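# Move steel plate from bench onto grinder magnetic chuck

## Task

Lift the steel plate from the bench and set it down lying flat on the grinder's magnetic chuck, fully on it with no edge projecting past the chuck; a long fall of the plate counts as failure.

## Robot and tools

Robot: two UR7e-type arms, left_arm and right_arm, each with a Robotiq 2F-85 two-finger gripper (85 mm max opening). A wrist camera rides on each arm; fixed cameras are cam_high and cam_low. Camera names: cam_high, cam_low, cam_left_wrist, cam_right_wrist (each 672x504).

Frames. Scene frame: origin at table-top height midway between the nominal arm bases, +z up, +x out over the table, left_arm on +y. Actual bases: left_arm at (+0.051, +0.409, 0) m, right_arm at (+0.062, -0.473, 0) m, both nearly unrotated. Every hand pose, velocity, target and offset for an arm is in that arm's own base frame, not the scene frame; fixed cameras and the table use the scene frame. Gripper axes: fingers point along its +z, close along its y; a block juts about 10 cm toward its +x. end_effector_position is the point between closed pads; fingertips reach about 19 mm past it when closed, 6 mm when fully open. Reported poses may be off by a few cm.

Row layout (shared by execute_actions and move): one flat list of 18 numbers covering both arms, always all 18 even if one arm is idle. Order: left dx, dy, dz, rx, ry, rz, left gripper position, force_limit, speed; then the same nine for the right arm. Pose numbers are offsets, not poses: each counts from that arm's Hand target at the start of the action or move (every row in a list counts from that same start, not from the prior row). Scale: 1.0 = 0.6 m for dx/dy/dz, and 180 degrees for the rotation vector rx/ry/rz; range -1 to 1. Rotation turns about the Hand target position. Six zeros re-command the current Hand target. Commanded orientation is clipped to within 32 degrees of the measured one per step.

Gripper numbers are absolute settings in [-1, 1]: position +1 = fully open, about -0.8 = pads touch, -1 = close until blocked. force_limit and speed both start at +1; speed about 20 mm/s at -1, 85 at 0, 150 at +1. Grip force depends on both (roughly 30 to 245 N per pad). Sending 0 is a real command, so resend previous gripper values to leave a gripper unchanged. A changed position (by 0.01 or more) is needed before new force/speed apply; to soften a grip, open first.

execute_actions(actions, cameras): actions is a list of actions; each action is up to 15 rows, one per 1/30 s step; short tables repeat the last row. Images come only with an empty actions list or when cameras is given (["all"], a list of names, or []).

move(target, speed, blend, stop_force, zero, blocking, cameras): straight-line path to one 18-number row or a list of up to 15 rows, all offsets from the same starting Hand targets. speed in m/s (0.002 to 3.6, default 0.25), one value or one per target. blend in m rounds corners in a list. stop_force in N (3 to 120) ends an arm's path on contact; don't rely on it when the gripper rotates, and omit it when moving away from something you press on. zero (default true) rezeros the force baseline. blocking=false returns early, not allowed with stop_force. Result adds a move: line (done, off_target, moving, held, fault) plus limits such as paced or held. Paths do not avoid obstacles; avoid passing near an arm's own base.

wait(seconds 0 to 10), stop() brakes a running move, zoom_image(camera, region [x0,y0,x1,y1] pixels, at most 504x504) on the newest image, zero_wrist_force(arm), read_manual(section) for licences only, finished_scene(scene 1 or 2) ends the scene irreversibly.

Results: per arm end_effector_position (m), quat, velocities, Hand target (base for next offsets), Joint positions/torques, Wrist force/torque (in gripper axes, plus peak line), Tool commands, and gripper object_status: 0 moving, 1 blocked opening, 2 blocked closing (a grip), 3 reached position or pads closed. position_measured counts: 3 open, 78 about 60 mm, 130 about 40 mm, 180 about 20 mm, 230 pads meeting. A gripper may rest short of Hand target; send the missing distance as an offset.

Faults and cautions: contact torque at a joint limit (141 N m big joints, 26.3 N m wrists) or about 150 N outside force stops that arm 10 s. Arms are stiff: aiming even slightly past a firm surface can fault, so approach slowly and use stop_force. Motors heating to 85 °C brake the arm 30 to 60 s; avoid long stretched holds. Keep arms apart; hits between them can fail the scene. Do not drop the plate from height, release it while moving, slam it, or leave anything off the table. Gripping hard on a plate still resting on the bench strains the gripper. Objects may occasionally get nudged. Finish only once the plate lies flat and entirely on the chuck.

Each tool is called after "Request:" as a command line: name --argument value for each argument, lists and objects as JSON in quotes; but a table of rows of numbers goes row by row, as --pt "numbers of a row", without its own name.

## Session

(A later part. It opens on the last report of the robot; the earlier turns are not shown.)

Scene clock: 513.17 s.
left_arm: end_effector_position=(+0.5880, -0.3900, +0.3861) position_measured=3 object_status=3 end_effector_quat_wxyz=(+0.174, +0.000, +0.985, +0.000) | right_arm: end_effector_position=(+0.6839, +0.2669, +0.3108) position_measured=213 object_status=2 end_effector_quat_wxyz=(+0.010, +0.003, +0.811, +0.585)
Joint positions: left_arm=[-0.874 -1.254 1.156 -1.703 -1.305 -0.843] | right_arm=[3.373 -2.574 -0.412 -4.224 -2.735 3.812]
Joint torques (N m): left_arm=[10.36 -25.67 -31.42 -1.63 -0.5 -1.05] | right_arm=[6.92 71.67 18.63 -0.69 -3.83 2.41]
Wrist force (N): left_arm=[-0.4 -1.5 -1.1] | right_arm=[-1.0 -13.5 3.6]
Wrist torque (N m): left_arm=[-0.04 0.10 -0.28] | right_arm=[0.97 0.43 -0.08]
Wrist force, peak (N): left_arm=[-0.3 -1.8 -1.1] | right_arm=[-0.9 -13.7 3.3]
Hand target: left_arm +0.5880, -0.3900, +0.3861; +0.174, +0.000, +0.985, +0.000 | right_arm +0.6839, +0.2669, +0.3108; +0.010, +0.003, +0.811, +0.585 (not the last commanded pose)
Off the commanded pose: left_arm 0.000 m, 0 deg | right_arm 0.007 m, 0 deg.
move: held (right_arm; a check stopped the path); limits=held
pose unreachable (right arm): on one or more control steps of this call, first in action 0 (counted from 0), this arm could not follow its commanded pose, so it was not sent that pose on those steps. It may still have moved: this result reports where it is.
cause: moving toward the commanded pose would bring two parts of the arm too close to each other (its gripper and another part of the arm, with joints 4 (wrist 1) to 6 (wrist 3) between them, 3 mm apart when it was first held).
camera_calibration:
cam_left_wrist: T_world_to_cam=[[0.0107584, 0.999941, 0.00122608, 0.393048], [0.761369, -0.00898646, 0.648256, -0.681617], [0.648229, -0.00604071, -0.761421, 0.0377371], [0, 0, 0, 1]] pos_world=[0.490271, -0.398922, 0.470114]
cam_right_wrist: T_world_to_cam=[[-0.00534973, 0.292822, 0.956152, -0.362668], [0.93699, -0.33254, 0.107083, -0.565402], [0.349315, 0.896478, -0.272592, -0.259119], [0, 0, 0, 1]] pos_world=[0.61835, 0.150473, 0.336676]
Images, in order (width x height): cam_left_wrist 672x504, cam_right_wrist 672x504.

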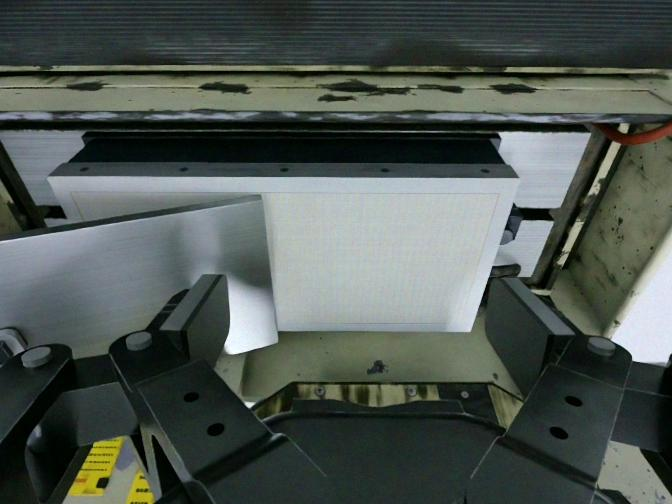

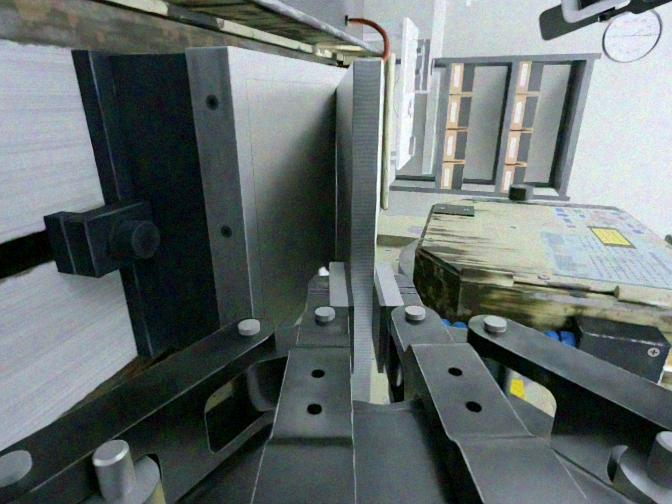

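Request:
move --target '[0,0,0,0,0,0,1,1,1,0.0037,0.0167,0,0,0,0.0047,-1,0.8,-1]' --speed 0.03

Request:
move --target '[0,0,0,0,0,0,1,1,1,0,0,-0.04,0,0,0,-1,0.8,-1]' --speed 0.01 --stop_force 6 --cameras '["cam_right_wrist","cam_left_wrist"]'

Request:
zoom_image --camera "cam_left_wrist" --region '[180, 170, 340, 370]'

Scene clock: 528.53 s.
left_arm: end_effector_position=(+0.5880, -0.3900, +0.3861) position_measured=3 object_status=3 end_effector_quat_wxyz=(+0.174, +0.000, +0.985, +0.000) | right_arm: end_effector_position=(+0.6842, +0.2682, +0.3109) position_measured=213 object_status=2 end_effector_quat_wxyz=(+0.010, +0.002, +0.811, +0.585)
Joint positions: left_arm=[-0.874 -1.254 1.156 -1.703 -1.305 -0.843] | right_arm=[3.375 -2.578 -0.404 -4.228 -2.735 3.812]
Joint torques (N m): left_arm=[10.75 -26.79 -31.46 -1.97 -0.4 -0.89] | right_arm=[0.43 79.01 16.42 -1.1 -6.18 0.18]
Wrist force (N): left_arm=[-0.2 -1.6 -1.4] | right_arm=[-0.9 -13.5 2.4]
Wrist torque (N m): left_arm=[-0.06 0.06 -0.28] | right_arm=[0.99 0.47 -0.08]
Wrist force, peak (N): left_arm=[-0.4 -1.8 -1.1] | right_arm=[-1.2 -13.2 5.3]
Hand target: left_arm +0.5880, -0.3900, +0.3861; +0.174, +0.000, +0.985, +0.000 | right_arm +0.6842, +0.2682, +0.3109; +0.010, +0.002, +0.811, +0.585 (not the last commanded pose)
Off the commanded pose: left_arm 0.000 m, 0 deg | right_arm 0.009 m, 1 deg.
move: held (right_arm; a check stopped the path); limits=held
pose unreachable (right arm): on one or more control steps of this call, first in action 0 (counted from 0), this arm could not follow its commanded pose, so it was not sent that pose on those steps. It may still have moved: this result reports where it is.
cause: moving toward the commanded pose would bring two parts of the arm too close to each other (its gripper and another part of the arm, with joints 4 (wrist 1) to 6 (wrist 3) between them, 2 mm apart when it was first held).

Scene clock: 529.83 s.
left_arm: end_effector_position=(+0.5880, -0.3900, +0.3861) position_measured=3 object_status=3 end_effector_quat_wxyz=(+0.174, +0.000, +0.985, +0.000) | right_arm: end_effector_position=(+0.6842, +0.2682, +0.3078) position_measured=213 object_status=2 end_effector_quat_wxyz=(+0.010, +0.002, +0.811, +0.585)
Joint positions: left_arm=[-0.874 -1.254 1.156 -1.703 -1.305 -0.843] | right_arm=[3.375 -2.575 -0.417 -4.218 -2.735 3.812]
Joint torques (N m): left_arm=[9.13 -26.69 -31.44 -1.85 -0.54 -0.61] | right_arm=[0.56 62.83 35.19 -3.09 -4.3 -0.74]
Wrist force (N): left_arm=[-0.2 -1.7 -0.9] | right_arm=[-0.7 -9.0 0.6]
Wrist torque (N m): left_arm=[-0.08 0.06 -0.28] | right_arm=[0.10 0.53 0.07]
Wrist force, peak (N): left_arm=[-0.3 -1.8 -0.9] | right_arm=[-1.0 -13.6 1.9]
Hand target: left_arm +0.5880, -0.3900, +0.3861; +0.174, +0.000, +0.985, +0.000 | right_arm +0.6842, +0.2682, +0.3078; +0.010, +0.002, +0.811, +0.585 (not the last commanded pose)
Off the commanded pose: left_arm 0.000 m, 0 deg | right_arm 0.021 m, 0 deg.
move: contact (right_arm)
camera_calibration:
cam_left_wrist: T_world_to_cam=[[0.0107584, 0.999941, 0.00122608, 0.393048], [0.761369, -0.00898646, 0.648256, -0.681617], [0.648229, -0.00604071, -0.761421, 0.0377371], [0, 0, 0, 1]] pos_world=[0.490271, -0.398922, 0.470114]
cam_right_wrist: T_world_to_cam=[[-0.00592192, 0.292712, 0.956182, -0.359757], [0.937589, -0.330846, 0.107087, -0.565726], [0.347695, 0.89714, -0.272484, -0.260198], [0, 0, 0, 1]] pos_world=[0.618757, 0.151571, 0.333676]
Images, in order (width x height): cam_left_wrist 672x504, cam_right_wrist 672x504.

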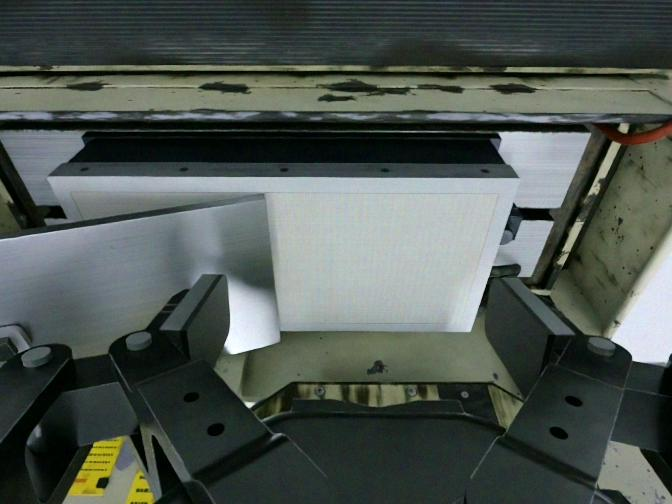

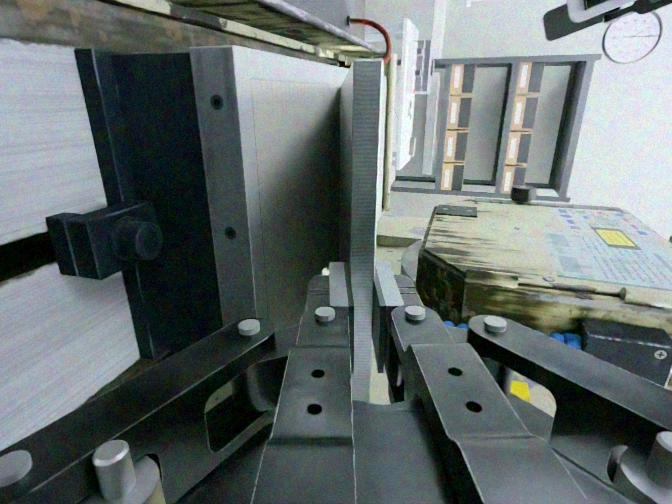

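Scaled by 2.520 from the camera's 672x504 image, which has a finer 960x720 frame.

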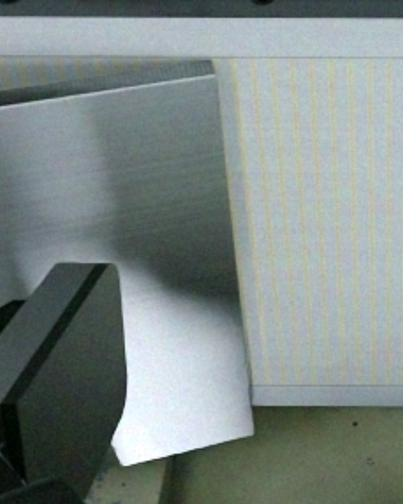

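Request:
move --pt "0 0 0 0 0 0 1 1 1 0 0 0.008 0 0 0 -1 0.8 -1" --pt "0 0 0 0 0 0 1 1 1 -0.0105 0.0133 0.008 0 0 0.0 -1 0.8 -1" --pt "0 0 0 0 0 0 1 1 1 -0.0105 0.0133 0.008 0 0 0.0035 -1 0.8 -1" --speed 0.02

Request:
move --target '[0,0,0,0,0,0,1,1,1,0,0,-0.04,0,0,0,-1,0.8,-1]' --speed 0.01 --stop_force 6 --cameras '["cam_right_wrist","cam_left_wrist"]'

Request:
zoom_image --camera "cam_left_wrist" --region '[180, 170, 340, 370]'

Scene clock: 543.97 s.
left_arm: end_effector_position=(+0.5880, -0.3900, +0.3861) position_measured=3 object_status=3 end_effector_quat_wxyz=(+0.174, +0.000, +0.985, +0.000) | right_arm: end_effector_position=(+0.6842, +0.2682, +0.3121) position_measured=213 object_status=2 end_effector_quat_wxyz=(+0.010, +0.002, +0.811, +0.585)
Joint positions: left_arm=[-0.874 -1.254 1.156 -1.703 -1.305 -0.843] | right_arm=[3.375 -2.579 -0.399 -4.232 -2.735 3.812]
Joint torques (N m): left_arm=[9.79 -25.89 -32.13 -1.93 -0.44 -0.85] | right_arm=[8.6 67.78 30.63 -2.61 -4.13 1.98]
Wrist force (N): left_arm=[-0.1 -1.5 -0.9] | right_arm=[-0.9 -14.3 4.0]
Wrist torque (N m): left_arm=[-0.04 0.05 -0.27] | right_arm=[1.10 0.44 -0.14]
Wrist force, peak (N): left_arm=[-0.5 -1.9 -1.3] | right_arm=[-0.7 -14.9 4.5]
Hand target: left_arm +0.5880, -0.3900, +0.3861; +0.174, +0.000, +0.985, +0.000 | right_arm +0.6841, +0.2682, +0.3120; +0.010, +0.002, +0.811, +0.585 (not the last commanded pose)
Off the commanded pose: left_arm 0.000 m, 0 deg | right_arm 0.010 m, 1 deg.
move: held (right_arm; a check stopped the path); path passed 0 of 3 targets; limits=held
pose unreachable (right arm): on one or more control steps of this call, first in action 0 (counted from 0), this arm could not follow its commanded pose, so it was not sent that pose on those steps. It may still have moved: this result reports where it is.
cause: moving toward the commanded pose would bring two parts of the arm too close to each other (its gripper and another part of the arm, with joints 4 (wrist 1) to 6 (wrist 3) between them, 2 mm apart when it was first held).

Scene clock: 545.27 s.
left_arm: end_effector_position=(+0.5880, -0.3900, +0.3861) position_measured=3 object_status=3 end_effector_quat_wxyz=(+0.174, +0.000, +0.985, +0.000) | right_arm: end_effector_position=(+0.6842, +0.2682, +0.3088) position_measured=213 object_status=2 end_effector_quat_wxyz=(+0.010, +0.002, +0.811, +0.585)
Joint positions: left_arm=[-0.874 -1.254 1.156 -1.703 -1.305 -0.843] | right_arm=[3.375 -2.576 -0.413 -4.221 -2.735 3.812]
Joint torques (N m): left_arm=[8.56 -26.42 -30.94 -2 -0.31 -0.74] | right_arm=[7.01 63.19 35.08 -3.12 -1.59 1.53]
Wrist force (N): left_arm=[-0.4 -1.4 -0.8] | right_arm=[-0.7 -10.0 0.9]
Wrist torque (N m): left_arm=[-0.04 0.10 -0.28] | right_arm=[0.31 0.49 0.09]
Wrist force, peak (N): left_arm=[-0.2 -1.7 -1.3] | right_arm=[-0.9 -14.4 3.8]
Hand target: left_arm +0.5880, -0.3900, +0.3861; +0.174, +0.000, +0.985, +0.000 | right_arm +0.6842, +0.2682, +0.3088; +0.010, +0.002, +0.811, +0.585 (not the last commanded pose)
Off the commanded pose: left_arm 0.000 m, 0 deg | right_arm 0.021 m, 0 deg.
move: contact (right_arm)
camera_calibration:
cam_left_wrist: T_world_to_cam=[[0.0107584, 0.999941, 0.00122608, 0.393048], [0.761369, -0.00898646, 0.648256, -0.681617], [0.648229, -0.00604071, -0.761421, 0.0377371], [0, 0, 0, 1]] pos_world=[0.490271, -0.398922, 0.470114]
cam_right_wrist: T_world_to_cam=[[-0.00583276, 0.29268, 0.956193, -0.360767], [0.937589, -0.330875, 0.106996, -0.565798], [0.347696, 0.89714, -0.272483, -0.259926], [0, 0, 0, 1]] pos_world=[0.618757, 0.151571, 0.334676]
Images, in order (width x height): cam_left_wrist 672x504, cam_right_wrist 672x504.

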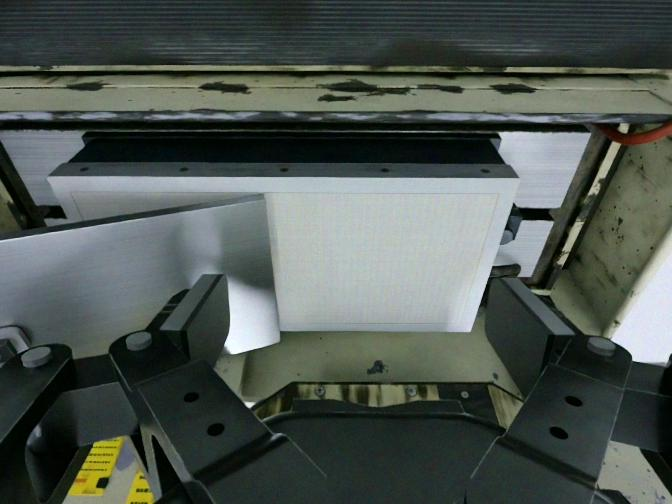

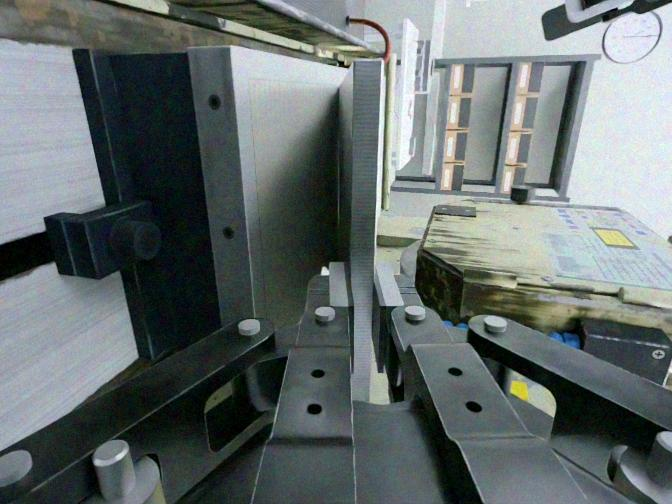

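Scaled by 2.520 from the camera's 672x504 image, which has a finer 960x720 frame.

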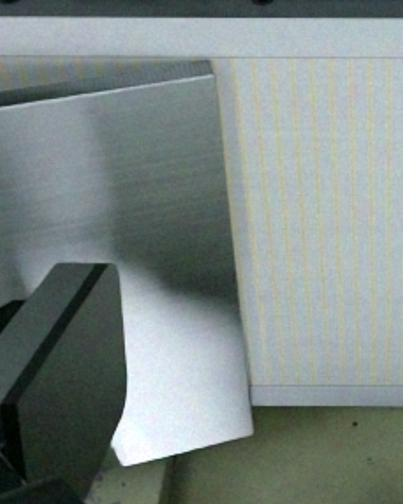

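Request:
move --pt "0 0 0 0 0 0 1 1 1 0 0.01 0.002 0 0 0 -1 0.8 -1" --pt "0 0 0 0 0 0 1 1 1 0 0.02 0.006 0 0 0 -1 0.8 -1" --pt "0 0 0 0 0 0 1 1 1 -0.011 0.02 0.006 0 0 0 -1 0.8 -1" --pt "0 0 0 0 0 0 1 1 1 -0.011 0.02 0.006 0 0 0.0035 -1 0.8 -1" --speed 0.02

Scene clock: 552.77 s.
left_arm: end_effector_position=(+0.5880, -0.3900, +0.3861) position_measured=3 object_status=3 end_effector_quat_wxyz=(+0.174, +0.000, +0.985, +0.000) | right_arm: end_effector_position=(+0.6776, +0.2803, +0.3124) position_measured=213 object_status=2 end_effector_quat_wxyz=(+0.007, -0.003, +0.811, +0.585) end_effector_velocity=(+0.000, +0.000, -0.001) end_effector_angular_velocity=(+0.000, +0.004, -0.002)
Joint positions: left_arm=[-0.874 -1.254 1.156 -1.703 -1.305 -0.843] | right_arm=[3.394 -2.556 -0.439 -4.201 -2.731 3.828]
Joint velocities: left_arm=[within noise] | right_arm=[0 0.001 -0.003 0.003 0 0.005]
Joint torques (N m): left_arm=[8.2 -26.38 -31.77 -1.81 -0.37 -0.77] | right_arm=[-12.07 85.74 15.78 0.22 -4.02 2.61]
Wrist force (N): left_arm=[-0.2 -1.4 -0.9] | right_arm=[-1.1 -14.6 4.3]
Wrist torque (N m): left_arm=[-0.03 0.05 -0.28] | right_arm=[1.12 0.35 -0.07]
Wrist force, peak (N): left_arm=[-0.3 -1.8 -1.2] | right_arm=[-1.0 -15.1 4.6]
Hand target: left_arm +0.5880, -0.3900, +0.3861; +0.174, +0.000, +0.985, +0.000 | right_arm +0.6776, +0.2802, +0.3124; +0.007, -0.002, +0.811, +0.585
Off the commanded pose: left_arm 0.000 m, 0 deg | right_arm 0.000 m, 0 deg.
move: done

Request:
move --target '[0,0,0,0,0,0,1,1,1,0,0,-0.04,0,0,0,-1,0.8,-1]' --speed 0.01 --stop_force 6 --cameras '["cam_right_wrist","cam_left_wrist"]'

Request:
zoom_image --camera "cam_left_wrist" --region '[180, 170, 340, 370]'

Scene clock: 557.30 s.
left_arm: end_effector_position=(+0.5880, -0.3900, +0.3861) position_measured=3 object_status=3 end_effector_quat_wxyz=(+0.174, +0.000, +0.985, +0.000) | right_arm: end_effector_position=(+0.6776, +0.2802, +0.3092) position_measured=213 object_status=2 end_effector_quat_wxyz=(+0.007, -0.002, +0.811, +0.585)
Joint positions: left_arm=[-0.874 -1.254 1.156 -1.703 -1.305 -0.843] | right_arm=[3.394 -2.553 -0.452 -4.19 -2.731 3.828]
Joint torques (N m): left_arm=[9.67 -26.84 -31.11 -1.85 -0.48 -0.69] | right_arm=[-9.98 63.44 35.43 -2.89 -3.71 1.13]
Wrist force (N): left_arm=[-0.1 -1.4 -1.1] | right_arm=[-1.2 -10.3 1.2]
Wrist torque (N m): left_arm=[-0.03 0.05 -0.28] | right_arm=[0.45 0.50 0.12]
Wrist force, peak (N): left_arm=[-0.5 -1.8 -1.3] | right_arm=[-1.2 -15.0 4.8]
Hand target: left_arm +0.5880, -0.3900, +0.3861; +0.174, +0.000, +0.985, +0.000 | right_arm +0.6776, +0.2802, +0.3092; +0.007, -0.002, +0.811, +0.585 (not the last commanded pose)
Off the commanded pose: left_arm 0.000 m, 0 deg | right_arm 0.021 m, 0 deg.
move: contact (right_arm)
camera_calibration:
cam_left_wrist: T_world_to_cam=[[0.0107584, 0.999941, 0.00122608, 0.393048], [0.761369, -0.00898646, 0.648256, -0.681617], [0.648229, -0.00604071, -0.761421, 0.0377371], [0, 0, 0, 1]] pos_world=[0.490271, -0.398922, 0.470114]
cam_right_wrist: T_world_to_cam=[[-0.00892362, 0.292664, 0.956174, -0.362579], [0.94116, -0.320603, 0.106913, -0.560921], [0.337842, 0.900867, -0.272583, -0.262606], [0, 0, 0, 1]] pos_world=[0.613401, 0.162854, 0.335076]
Images, in order (width x height): cam_left_wrist 672x504, cam_right_wrist 672x504.

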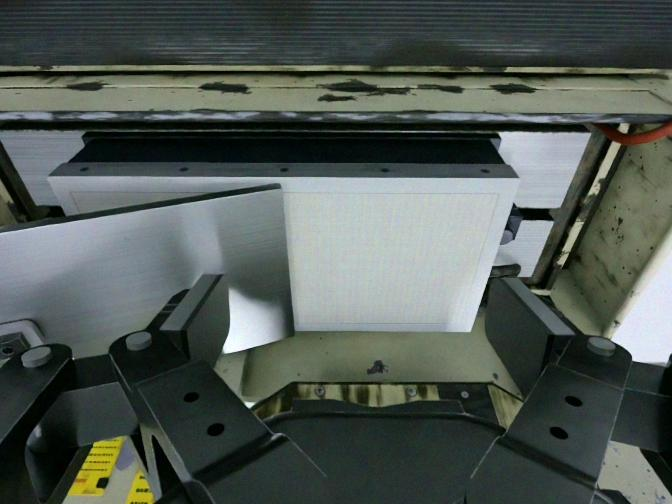

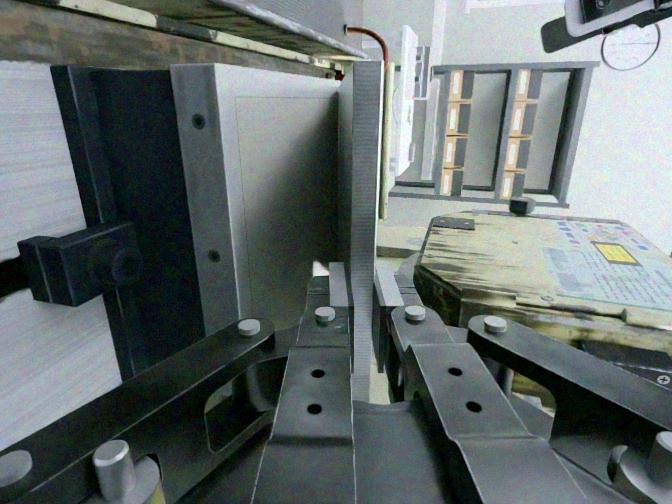

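Scaled by 2.520 from the camera's 672x504 image, which has a finer 960x720 frame.

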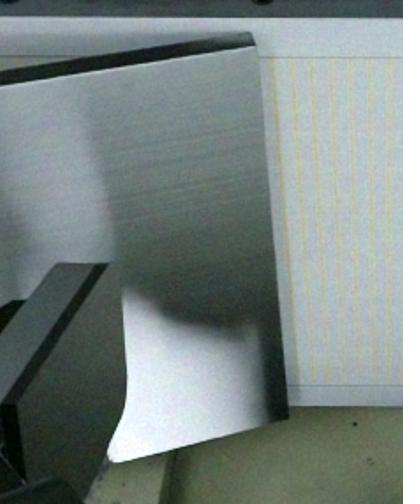

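Request:
execute_actions --actions '[[[0,0,0,0,0,0,1,1,1,0,0,0,0,0,0,-0.1,0.8,-1]],[[0,0,0,0,0,0,1,1,1,0,0,0,0,0,0,-0.1,0.8,-1]]]' --cameras '["cam_right_wrist","cam_left_wrist"]'

Request:
zoom_image --camera "cam_left_wrist" --region '[180, 170, 340, 370]'

Scene clock: 568.17 s.
left_arm: end_effector_position=(+0.5880, -0.3900, +0.3861) position_measured=3 object_status=3 end_effector_quat_wxyz=(+0.174, +0.000, +0.985, +0.000) | right_arm: end_effector_position=(+0.6776, +0.2802, +0.3092) position_measured=141 object_status=0 end_effector_quat_wxyz=(+0.007, -0.002, +0.811, +0.585)
Joint positions: left_arm=[-0.874 -1.254 1.156 -1.703 -1.305 -0.843] | right_arm=[3.394 -2.553 -0.452 -4.19 -2.731 3.828]
Joint torques (N m): left_arm=[8.01 -26.26 -31.68 -2.04 -0.18 -0.6] | right_arm=[-9.17 71.84 33.08 -2.73 -3.47 2.66]
Wrist force (N): left_arm=[-0.3 -1.3 -1.4] | right_arm=[-0.8 -8.9 3.3]
Wrist torque (N m): left_arm=[-0.01 0.08 -0.28] | right_arm=[0.12 0.42 -0.20]
Wrist force, peak (N): left_arm=[-0.3 -1.9 -1.1] | right_arm=[-0.3 -10.8 3.4]
Hand target: left_arm +0.5880, -0.3900, +0.3861; +0.174, +0.000, +0.985, +0.000 | right_arm +0.6776, +0.2802, +0.3092; +0.007, -0.002, +0.811, +0.585
Off the commanded pose: left_arm 0.000 m, 0 deg | right_arm 0.000 m, 0 deg.
camera_calibration:
cam_left_wrist: T_world_to_cam=[[0.0107584, 0.999941, 0.00122608, 0.393048], [0.761369, -0.00898646, 0.648256, -0.681617], [0.648229, -0.00604071, -0.761421, 0.0377371], [0, 0, 0, 1]] pos_world=[0.490271, -0.398922, 0.470114]
cam_right_wrist: T_world_to_cam=[[-0.00889009, 0.292749, 0.956148, -0.362605], [0.941196, -0.320509, 0.106883, -0.560949], [0.337744, 0.900873, -0.272685, -0.262513], [0, 0, 0, 1]] pos_world=[0.613401, 0.162854, 0.335077]
Images, in order (width x height): cam_left_wrist 672x504, cam_right_wrist 672x504.

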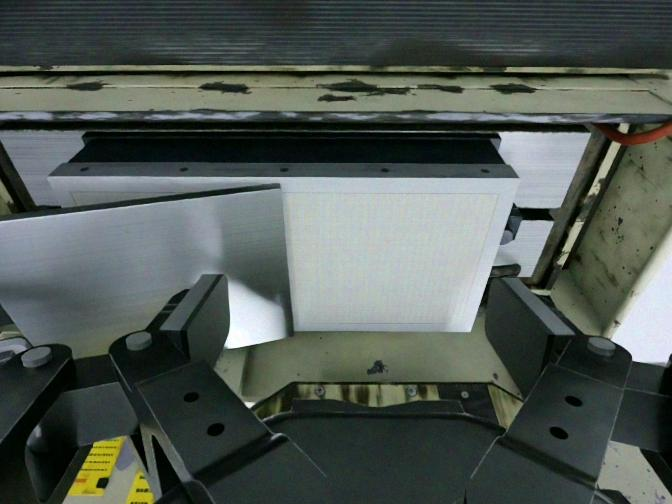

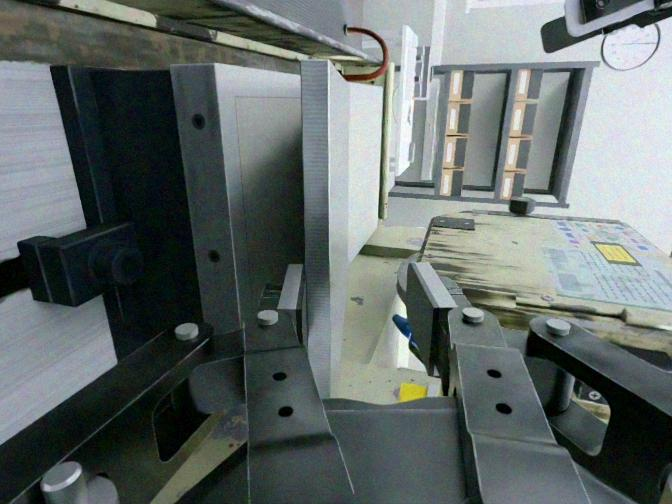

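Scaled by 2.520 from the camera's 672x504 image, which has a finer 960x720 frame.

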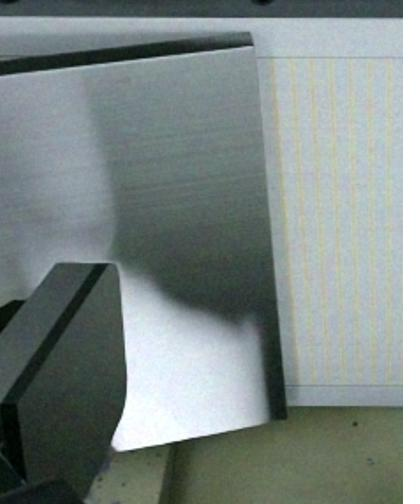

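Request:
move --target '[0,0,0,0,0,0,1,1,1,0,0,-0.0353,0,0,0,-0.1,0.8,-1]' --speed 0.015

Request:
execute_actions --actions '[[[0,0,0,0,0,0,1,1,1,0,0,0,0,0,0,1,0.8,-1]],[[0,0,0,0,0,0,1,1,1,0,0,0,0,0,0,1,0.8,-1]],[[0,0,0,0,0,0,1,1,1,0,0,0,0,0,0,1,0.8,-1]],[[0,0,0,0,0,0,1,1,1,0,0,0,0,0,0,1,0.8,-1]]]' --cameras '["cam_right_wrist","cam_left_wrist"]'

Request:
zoom_image --camera "cam_left_wrist" --region '[180, 170, 340, 370]'

Request:
zoom_image --camera "cam_left_wrist" --region '[0, 130, 200, 370]'

Scene clock: 575.47 s.
left_arm: end_effector_position=(+0.5880, -0.3900, +0.3861) position_measured=3 object_status=3 end_effector_quat_wxyz=(+0.174, +0.000, +0.985, +0.000) | right_arm: end_effector_position=(+0.6776, +0.2802, +0.2879) position_measured=141 object_status=3 end_effector_quat_wxyz=(+0.007, -0.002, +0.811, +0.585)
Joint positions: left_arm=[-0.874 -1.254 1.156 -1.703 -1.305 -0.843] | right_arm=[3.394 -2.542 -0.528 -4.126 -2.731 3.828]
Joint torques (N m): left_arm=[8.54 -27.11 -31.59 -2.07 -0.18 -0.68] | right_arm=[-2.27 79.5 29.66 -3.07 -5.05 2.67]
Wrist force (N): left_arm=[-0.5 -1.6 -1.1] | right_arm=[-1.2 -9.7 -1.4]
Wrist torque (N m): left_arm=[-0.06 0.11 -0.29] | right_arm=[0.17 0.39 -0.17]
Wrist force, peak (N): left_arm=[-0.2 -1.9 -1.3] | right_arm=[-1.0 -10.3 -1.7]
Hand target: left_arm +0.5880, -0.3900, +0.3861; +0.174, +0.000, +0.985, +0.000 | right_arm +0.6776, +0.2802, +0.2880; +0.007, -0.002, +0.811, +0.585
Off the commanded pose: left_arm 0.000 m, 0 deg | right_arm 0.000 m, 0 deg.
move: done

Scene clock: 578.33 s.
left_arm: end_effector_position=(+0.5880, -0.3900, +0.3861) position_measured=3 object_status=3 end_effector_quat_wxyz=(+0.174, +0.000, +0.985, +0.000) | right_arm: end_effector_position=(+0.6776, +0.2802, +0.2881) position_measured=3 object_status=0 end_effector_quat_wxyz=(+0.007, -0.002, +0.811, +0.585)
Joint positions: left_arm=[-0.874 -1.254 1.156 -1.703 -1.305 -0.843] | right_arm=[3.394 -2.542 -0.527 -4.126 -2.731 3.828]
Joint torques (N m): left_arm=[7.57 -26.39 -30.92 -1.91 -0.17 -0.91] | right_arm=[12.39 66.63 24.34 -2.73 -1.09 2.67]
Wrist force (N): left_arm=[-0.2 -1.4 -1.2] | right_arm=[-1.7 -2.4 -0.9]
Wrist torque (N m): left_arm=[-0.03 0.06 -0.28] | right_arm=[0.02 0.52 -0.20]
Wrist force, peak (N): left_arm=[-0.1 -1.8 -1.2] | right_arm=[-1.3 -9.8 -1.4]
Hand target: left_arm +0.5880, -0.3900, +0.3861; +0.174, +0.000, +0.985, +0.000 | right_arm +0.6776, +0.2802, +0.2880; +0.007, -0.002, +0.811, +0.585
Off the commanded pose: left_arm 0.000 m, 0 deg | right_arm 0.000 m, 0 deg.
camera_calibration:
cam_left_wrist: T_world_to_cam=[[0.0107584, 0.999941, 0.00122608, 0.393048], [0.761369, -0.00898646, 0.648256, -0.681617], [0.648229, -0.00604071, -0.761421, 0.0377371], [0, 0, 0, 1]] pos_world=[0.490271, -0.398922, 0.470114]
cam_right_wrist: T_world_to_cam=[[-0.00892362, 0.292664, 0.956174, -0.342404], [0.94116, -0.320603, 0.106913, -0.558666], [0.337842, 0.900867, -0.272583, -0.268358], [0, 0, 0, 1]] pos_world=[0.613401, 0.162854, 0.313976]
Images, in order (width x height): cam_left_wrist 672x504, cam_right_wrist 672x504.

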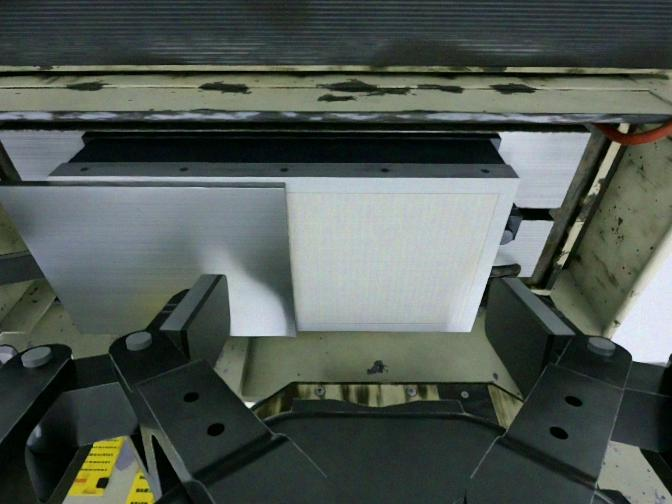

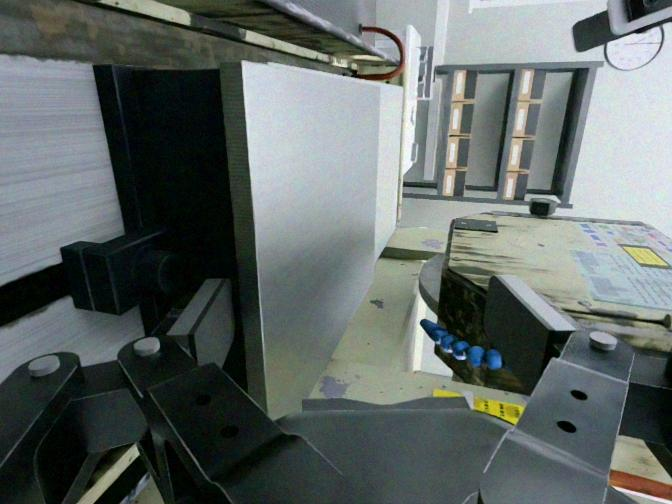

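Scaled by 2.520 from the camera's 672x504 image, which has a finer 960x720 frame.

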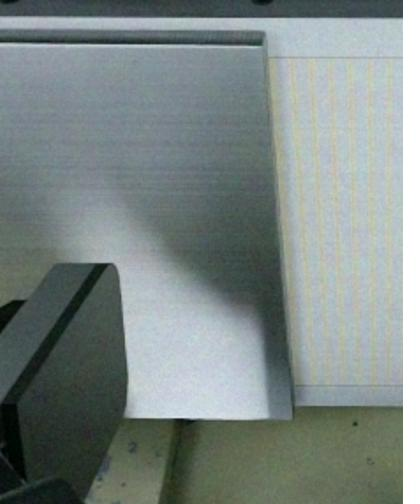

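Scaled by 2.100 from the camera's 672x504 image, which has a finer 960x720 frame.

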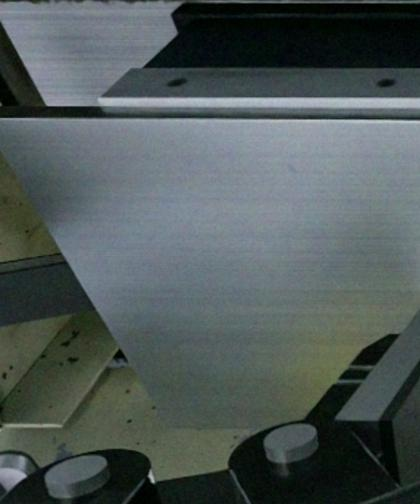

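Request:
move --pt "0 0 0 0 0 0 1 1 1 0 -0.02 -0.003 0 0 0 1 0.8 0" --pt "0 0 0 0 0 0 1 1 1 0 -0.045 0.002 0 0 0 1 0.8 0" --pt "0 0 0 0 0 0 1 1 1 -0.02 -0.055 0.03 0 0 -0.09 1 0.8 0" --speed 0.05 --blend '[0.002,0.002,0]' --cameras '["cam_left_wrist","cam_right_wrist"]'

Scene clock: 625.40 s.
left_arm: end_effector_position=(+0.5880, -0.3900, +0.3861) position_measured=3 object_status=3 end_effector_quat_wxyz=(+0.174, +0.000, +0.985, +0.000) | right_arm: end_effector_position=(+0.6655, +0.2473, +0.3060) position_measured=3 object_status=3 end_effector_quat_wxyz=(+0.089, +0.112, +0.803, +0.578) end_effector_velocity=(-0.001, +0.001, +0.001) end_effector_angular_velocity=(+0.000, -0.002, +0.007)
Joint positions: left_arm=[-0.874 -1.254 1.156 -1.703 -1.305 -0.843] | right_arm=[3.39 -2.184 -1.057 -3.617 -2.522 4.213]
Joint velocities: left_arm=[within noise] | right_arm=[0 -0.002 0.004 -0.005 -0.005 -0.006]
Joint torques (N m): left_arm=[9.4 -26.78 -30.87 -1.8 -0.22 -0.84] | right_arm=[-1.86 44.02 32.01 -1.85 -3.76 -2.91]
Wrist force (N): left_arm=[-0.2 -1.4 -1.0] | right_arm=[-1.6 -2.1 -1.0]
Wrist torque (N m): left_arm=[-0.03 0.07 -0.28] | right_arm=[0.06 0.53 -0.23]
Wrist force, peak (N): left_arm=[-0.2 -1.7 -1.4] | right_arm=[-1.8 -2.4 -1.6]
Hand target: left_arm +0.5880, -0.3900, +0.3861; +0.174, +0.000, +0.985, +0.000 | right_arm +0.6656, +0.2472, +0.3060; +0.089, +0.112, +0.803, +0.578
Off the commanded pose: left_arm 0.000 m, 0 deg | right_arm 0.000 m, 0 deg.
move: done
camera_calibration:
cam_left_wrist: T_world_to_cam=[[0.0107584, 0.999941, 0.00122608, 0.393048], [0.761369, -0.00898646, 0.648256, -0.681617], [0.648229, -0.00604071, -0.761421, 0.0377371], [0, 0, 0, 1]] pos_world=[0.490271, -0.398922, 0.470114]
cam_right_wrist: T_world_to_cam=[[0.0733831, 0.28358, 0.956137, -0.402589], [0.814342, -0.570492, 0.106701, -0.413581], [0.575727, 0.770793, -0.272795, -0.355883], [0, 0, 0, 1]] pos_world=[0.571231, 0.152533, 0.331977]
Images, in order (width x height): cam_left_wrist 672x504, cam_right_wrist 672x504.

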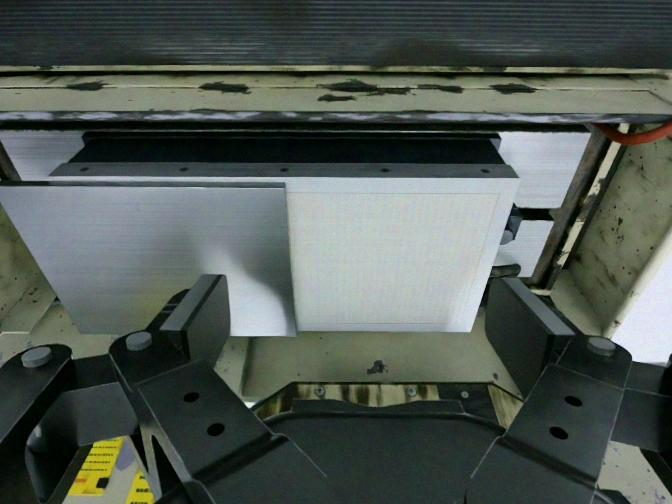

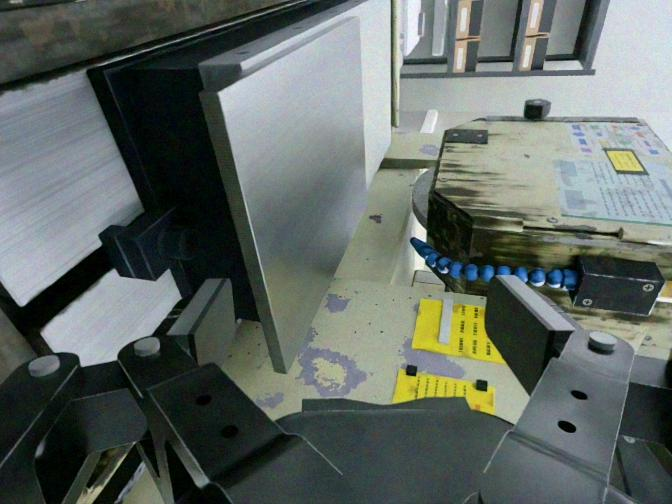

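Request:
move --pt "0 0 0 0 0 0 1 1 1 -0.03 -0.02 0.13 0 0 -0.03 1 0.8 0" --pt "-0.2467 0.75 0.0567 0 0 0 1 1 1 -0.05 -0.05 0.2 -0.4011 -0.0832 -0.0283 1 0.8 0" --speed '[0.12,0.3]' --blend '[0.02,0]' --cameras '["cam_high","cam_right_wrist"]'

Scene clock: 637.47 s.
left_arm: end_effector_position=(+0.4400, +0.0599, +0.4201) position_measured=3 object_status=3 end_effector_quat_wxyz=(+0.174, +0.000, +0.985, +0.000) | right_arm: end_effector_position=(+0.6351, +0.2171, +0.4256) position_measured=3 object_status=3 end_effector_quat_wxyz=(+0.261, +0.000, +0.965, +0.001)
Joint positions: left_arm=[-0.214 -1.929 1.756 -1.74 -1.498 -0.201] | right_arm=[3.791 -2.423 -0.035 -4.96 -1.262 3.722]
Joint torques (N m): left_arm=[9.3 4.9 -32.46 -5.83 0.84 1.5] | right_arm=[-8.14 54.33 22.64 -2.93 3.11 2.81]
Wrist force (N): left_arm=[-0.2 -1.5 -1.0] | right_arm=[-0.3 -1.0 0.8]
Wrist torque (N m): left_arm=[-0.05 0.05 -0.17] | right_arm=[-0.14 0.33 -0.01]
Wrist force, peak (N): left_arm=[-0.8 -3.7 -0.8] | right_arm=[-2.4 -3.3 0.2]
Hand target: left_arm +0.4400, +0.0600, +0.4201; +0.174, +0.000, +0.985, +0.000 | right_arm +0.6356, +0.2172, +0.4260; +0.259, +0.000, +0.966, +0.000
Off the commanded pose: left_arm 0.000 m, 0 deg | right_arm 0.001 m, 0 deg.
elbow stopped short (right arm): the move would have taken joint 3 (elbow) straighter than the controller allows.
move: done
camera_calibration:
cam_right_wrist: T_world_to_cam=[[-0.0103553, 0.999661, 0.0238694, -0.211566], [0.648979, -0.0114414, 0.760721, -0.713477], [0.760736, 0.0233682, -0.64864, -0.0777496], [0, 0, 0, 1]] pos_world=[0.519987, 0.205148, 0.497375]
Images, in order (width x height): cam_high 672x504, cam_right_wrist 672x504.

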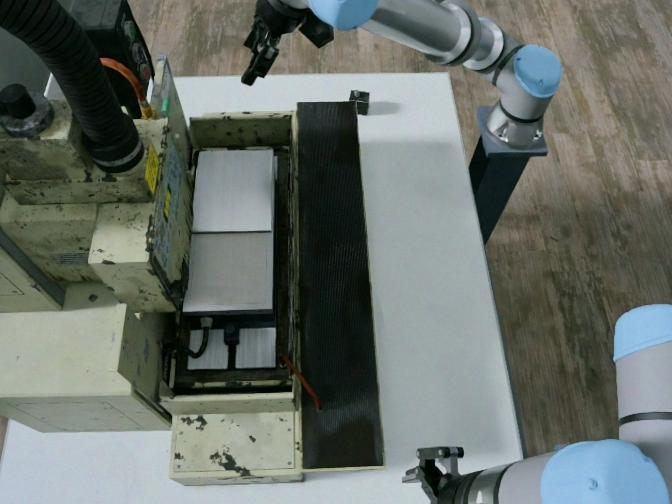

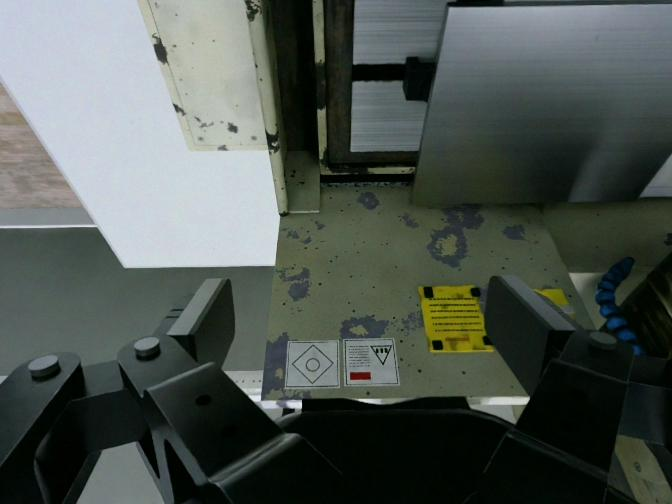

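Request:
move --pt "0 0 0 0 0 0 1 1 1 0.069 0.013 -0.11 0 0 0 -1 0.8 0" --speed 0.15

Request:
move --target '[0,0,0,0,0,0,1,1,1,0,0,-0.15,0,0,0,-1,0.8,0]' --speed 0.08 --stop_force 15 --cameras '["cam_high","cam_right_wrist"]'

Scene clock: 647.40 s.
left_arm: end_effector_position=(+0.4400, +0.0600, +0.4201) position_measured=3 object_status=3 end_effector_quat_wxyz=(+0.174, +0.000, +0.985, +0.000) | right_arm: end_effector_position=(+0.6770, +0.2250, +0.3601) position_measured=232 object_status=0 end_effector_quat_wxyz=(+0.259, +0.000, +0.966, +0.000)
Joint positions: left_arm=[-0.214 -1.929 1.756 -1.74 -1.498 -0.201] | right_arm=[3.758 -2.433 -0.214 -4.767 -1.278 3.692]
Joint torques (N m): left_arm=[10.71 4.85 -31.77 -5.8 -0.94 1.4] | right_arm=[13.31 53.79 28.55 -0.16 2.96 2.83]
Wrist force (N): left_arm=[-0.2 -1.8 -0.9] | right_arm=[-0.5 -1.4 1.0]
Wrist torque (N m): left_arm=[-0.10 0.05 -0.17] | right_arm=[-0.21 0.39 0.05]
Wrist force, peak (N): left_arm=[-0.2 -1.9 -1.0] | right_arm=[-0.6 -0.9 3.0]
Hand target: left_arm +0.4400, +0.0600, +0.4201; +0.174, +0.000, +0.985, +0.000 | right_arm +0.6770, +0.2250, +0.3600; +0.259, +0.000, +0.966, +0.000
Off the commanded pose: left_arm 0.000 m, 0 deg | right_arm 0.000 m, 0 deg.
move: done

Scene clock: 649.67 s.
left_arm: end_effector_position=(+0.4400, +0.0600, +0.4201) position_measured=3 object_status=3 end_effector_quat_wxyz=(+0.174, +0.000, +0.985, +0.000) | right_arm: end_effector_position=(+0.6770, +0.2250, +0.2700) position_measured=232 object_status=3 end_effector_quat_wxyz=(+0.259, +0.000, +0.966, +0.000)
Joint positions: left_arm=[-0.214 -1.929 1.756 -1.74 -1.498 -0.201] | right_arm=[3.758 -2.288 -0.72 -4.406 -1.278 3.692]
Joint torques (N m): left_arm=[11.33 4.4 -31.87 -5.78 -0.81 1.51] | right_arm=[10.68 46.69 17.35 -0.24 1.61 -2.07]
Wrist force (N): left_arm=[-0.2 -1.4 -0.9] | right_arm=[-0.4 -1.1 1.1]
Wrist torque (N m): left_arm=[-0.03 0.05 -0.17] | right_arm=[-0.16 0.34 0.08]
Wrist force, peak (N): left_arm=[-0.4 -1.8 -0.8] | right_arm=[0.5 -1.1 1.9]
Hand target: left_arm +0.4400, +0.0600, +0.4201; +0.174, +0.000, +0.985, +0.000 | right_arm +0.6770, +0.2250, +0.2700; +0.259, +0.000, +0.966, +0.000
Off the commanded pose: left_arm 0.000 m, 0 deg | right_arm 0.000 m, 0 deg.
move: done
camera_calibration:
cam_right_wrist: T_world_to_cam=[[-0.00959064, 0.999693, 0.0228346, -0.215611], [0.652418, -0.0110498, 0.757779, -0.623812], [0.757799, 0.0221653, -0.652112, -0.207546], [0, 0, 0, 1]] pos_world=[0.562197, 0.213252, 0.342291]
Images, in order (width x height): cam_high 672x504, cam_right_wrist 672x504.

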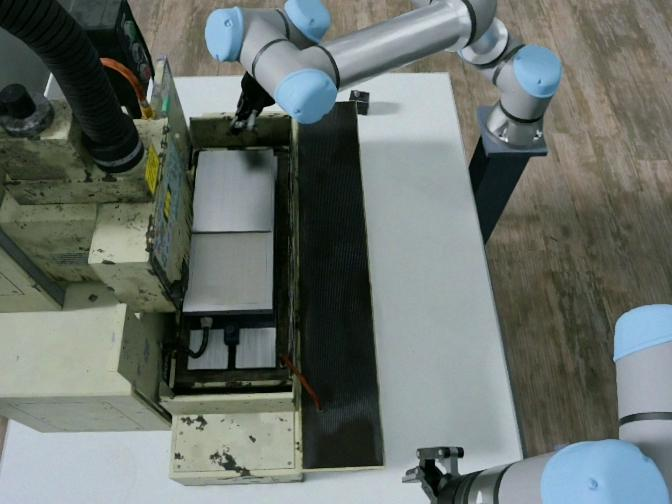

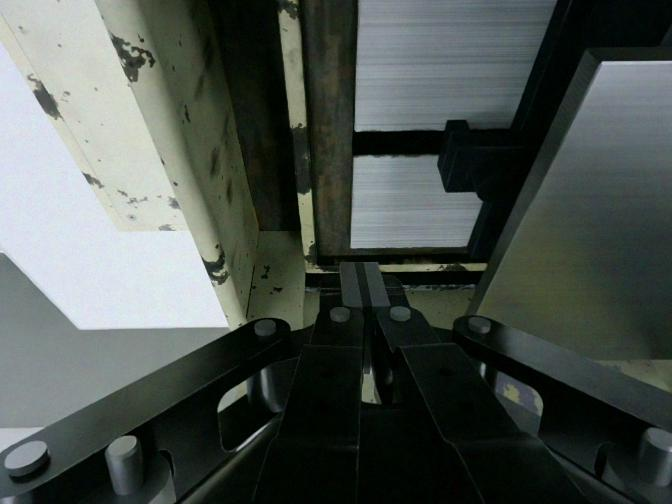

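Request:
move --target '[0,0,0,0,0,0,1,1,1,0.0012,0.1567,0,0,0,0,-1,0.8,0]' --speed 0.03 --stop_force 20 --cameras '["cam_high","cam_right_wrist"]'

Scene clock: 658.90 s.
left_arm: end_effector_position=(+0.4400, +0.0600, +0.4201) position_measured=3 object_status=3 end_effector_quat_wxyz=(+0.174, +0.000, +0.985, +0.000) | right_arm: end_effector_position=(+0.6777, +0.3190, +0.2700) position_measured=232 object_status=3 end_effector_quat_wxyz=(+0.259, +0.000, +0.966, +0.000)
Joint positions: left_arm=[-0.214 -1.929 1.756 -1.74 -1.498 -0.201] | right_arm=[3.879 -2.483 -0.376 -4.591 -1.228 3.809]
Joint torques (N m): left_arm=[10 4.54 -31.95 -5.89 -0.75 1.67] | right_arm=[-11.36 71.56 10.73 -0.84 -1.89 -3.19]
Wrist force (N): left_arm=[-0.3 -1.5 -0.8] | right_arm=[0.1 -2.1 1.1]
Wrist torque (N m): left_arm=[-0.05 0.07 -0.17] | right_arm=[-0.15 0.28 0.03]
Wrist force, peak (N): left_arm=[-0.4 -1.9 -0.9] | right_arm=[0.0 -9.0 1.6]
Hand target: left_arm +0.4400, +0.0600, +0.4201; +0.174, +0.000, +0.985, +0.000 | right_arm +0.6777, +0.3190, +0.2700; +0.259, +0.000, +0.966, +0.000
Off the commanded pose: left_arm 0.000 m, 0 deg | right_arm 0.000 m, 0 deg.
move: done
camera_calibration:
cam_right_wrist: T_world_to_cam=[[-0.00959064, 0.999693, 0.0228346, -0.309575], [0.652418, -0.0110498, 0.757779, -0.62323], [0.757799, 0.0221653, -0.652112, -0.21016], [0, 0, 0, 1]] pos_world=[0.562897, 0.307252, 0.342291]
Images, in order (width x height): cam_high 672x504, cam_right_wrist 672x504.

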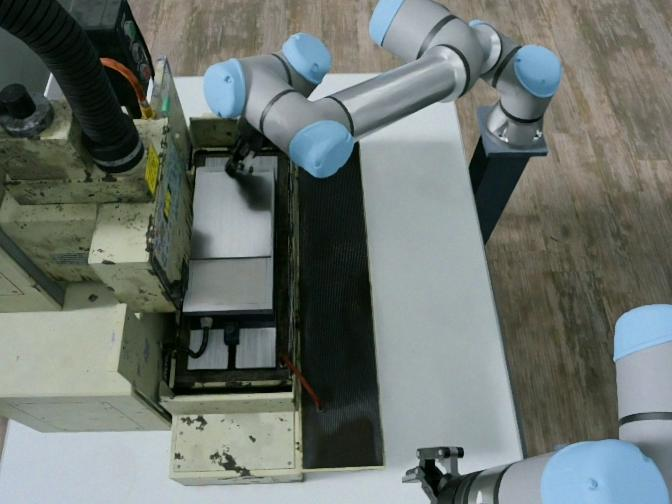

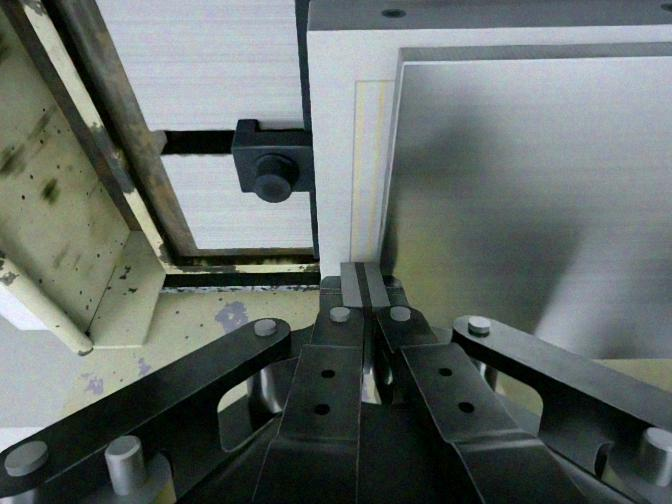

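Request:
move --pt "0 0 0 0 0 0 1 1 1 0 -0.03 0 0 0 0 -1 0.8 0" --pt "0 0 0 0 0 0 1 1 1 0 -0.04 0.25 0 0 0 -1 0.8 0" --pt "0 0 0 0 0 0 1 1 1 -0.45 -0.2 0.27 0 0 0 -1 0.8 0" --speed '[0.05,0.15,0.25]' --blend '[0.003,0.03,0]'

Request:
move --target '[0.2467,-0.75,-0.0567,0,0,0,1,1,1,0,0,0,0,0,0,-1,0.8,0]' --speed 0.3 --cameras '["cam_left_wrist"]'

Request:
zoom_image --camera "cam_left_wrist" --region '[20, 150, 220, 350]'

Request:
zoom_image --camera "cam_left_wrist" --region '[210, 150, 410, 350]'

Scene clock: 669.33 s.
left_arm: end_effector_position=(+0.4400, +0.0600, +0.4201) position_measured=3 object_status=3 end_effector_quat_wxyz=(+0.174, +0.000, +0.985, +0.000) | right_arm: end_effector_position=(+0.4078, +0.1991, +0.4320) position_measured=232 object_status=3 end_effector_quat_wxyz=(+0.259, +0.000, +0.966, +0.000)
Joint positions: left_arm=[-0.214 -1.929 1.756 -1.74 -1.498 -0.201] | right_arm=[4.16 -1.645 -1.246 -4.669 -1.132 4.094]
Joint torques (N m): left_arm=[10.56 4.03 -32.09 -5.77 -0.7 1.53] | right_arm=[3.59 35.02 11.02 -0.84 -1.61 -0.79]
Wrist force (N): left_arm=[-0.3 -1.5 -0.9] | right_arm=[-0.5 -1.4 0.8]
Wrist torque (N m): left_arm=[-0.05 0.07 -0.17] | right_arm=[-0.18 0.37 0.07]
Wrist force, peak (N): left_arm=[-0.4 -1.8 -1.1] | right_arm=[1.1 -1.6 3.5]
Hand target: left_arm +0.4400, +0.0600, +0.4201; +0.174, +0.000, +0.985, +0.000 | right_arm +0.4077, +0.1990, +0.4320; +0.259, +0.000, +0.966, +0.000
Off the commanded pose: left_arm 0.000 m, 0 deg | right_arm 0.000 m, 0 deg.
elbow stopped short (right arm): the move would have taken joint 3 (elbow) straighter than the controller allows.
move: done

Scene clock: 671.47 s.
left_arm: end_effector_position=(+0.5879, -0.3900, +0.3861) position_measured=3 object_status=3 end_effector_quat_wxyz=(+0.174, +0.000, +0.985, +0.000) | right_arm: end_effector_position=(+0.4077, +0.1990, +0.4320) position_measured=232 object_status=3 end_effector_quat_wxyz=(+0.259, +0.000, +0.966, +0.000)
Joint positions: left_arm=[-0.874 -1.254 1.156 -1.703 -1.305 -0.843] | right_arm=[4.16 -1.645 -1.246 -4.669 -1.132 4.094]
Joint torques (N m): left_arm=[8.03 -23.98 -31.56 -5.44 -1.1 0.35] | right_arm=[11.6 35.87 10.64 -1.64 -1.46 2.82]
Wrist force (N): left_arm=[-0.3 -1.5 -1.0] | right_arm=[-0.3 -1.1 0.8]
Wrist torque (N m): left_arm=[-0.04 0.08 -0.27] | right_arm=[-0.12 0.34 0.07]
Wrist force, peak (N): left_arm=[-1.0 -4.6 -0.2] | right_arm=[-0.3 -1.5 0.9]
Hand target: left_arm +0.5880, -0.3900, +0.3861; +0.174, +0.000, +0.985, +0.000 | right_arm +0.4077, +0.1990, +0.4320; +0.259, +0.000, +0.966, +0.000
Off the commanded pose: left_arm 0.000 m, 0 deg | right_arm 0.000 m, 0 deg.
move: done
camera_calibration:
cam_left_wrist: T_world_to_cam=[[0.0108985, 0.99994, 0.00121328, 0.392986], [0.761368, -0.00908482, 0.648256, -0.681579], [0.648228, -0.00614125, -0.761421, 0.0377625], [0, 0, 0, 1]] pos_world=[0.490171, -0.398922, 0.470114]
Images, in order (width x height): cam_left_wrist 672x504.

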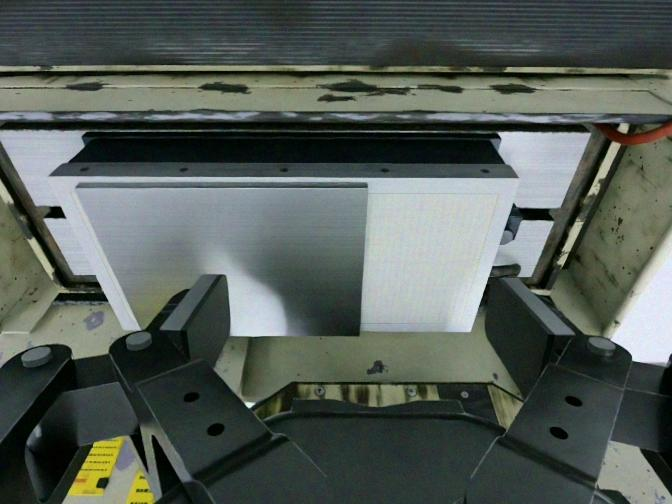

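Scaled by 2.520 from the camera's 672x504 image, which has a finer 960x720 frame.

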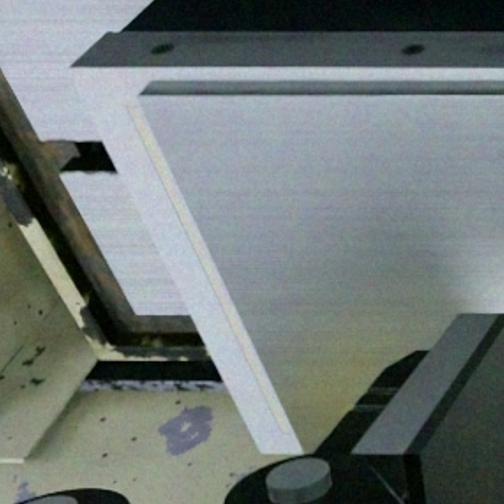

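Scaled by 2.520 from the camera's 672x504 image, which has a finer 960x720 frame.

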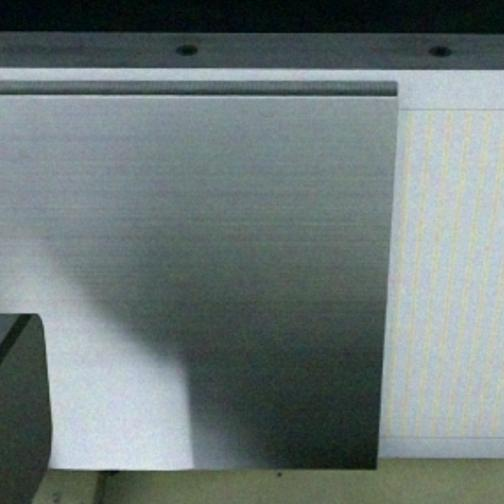

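Request:
finished_scene --scene 2

The scene is finished: the task was done.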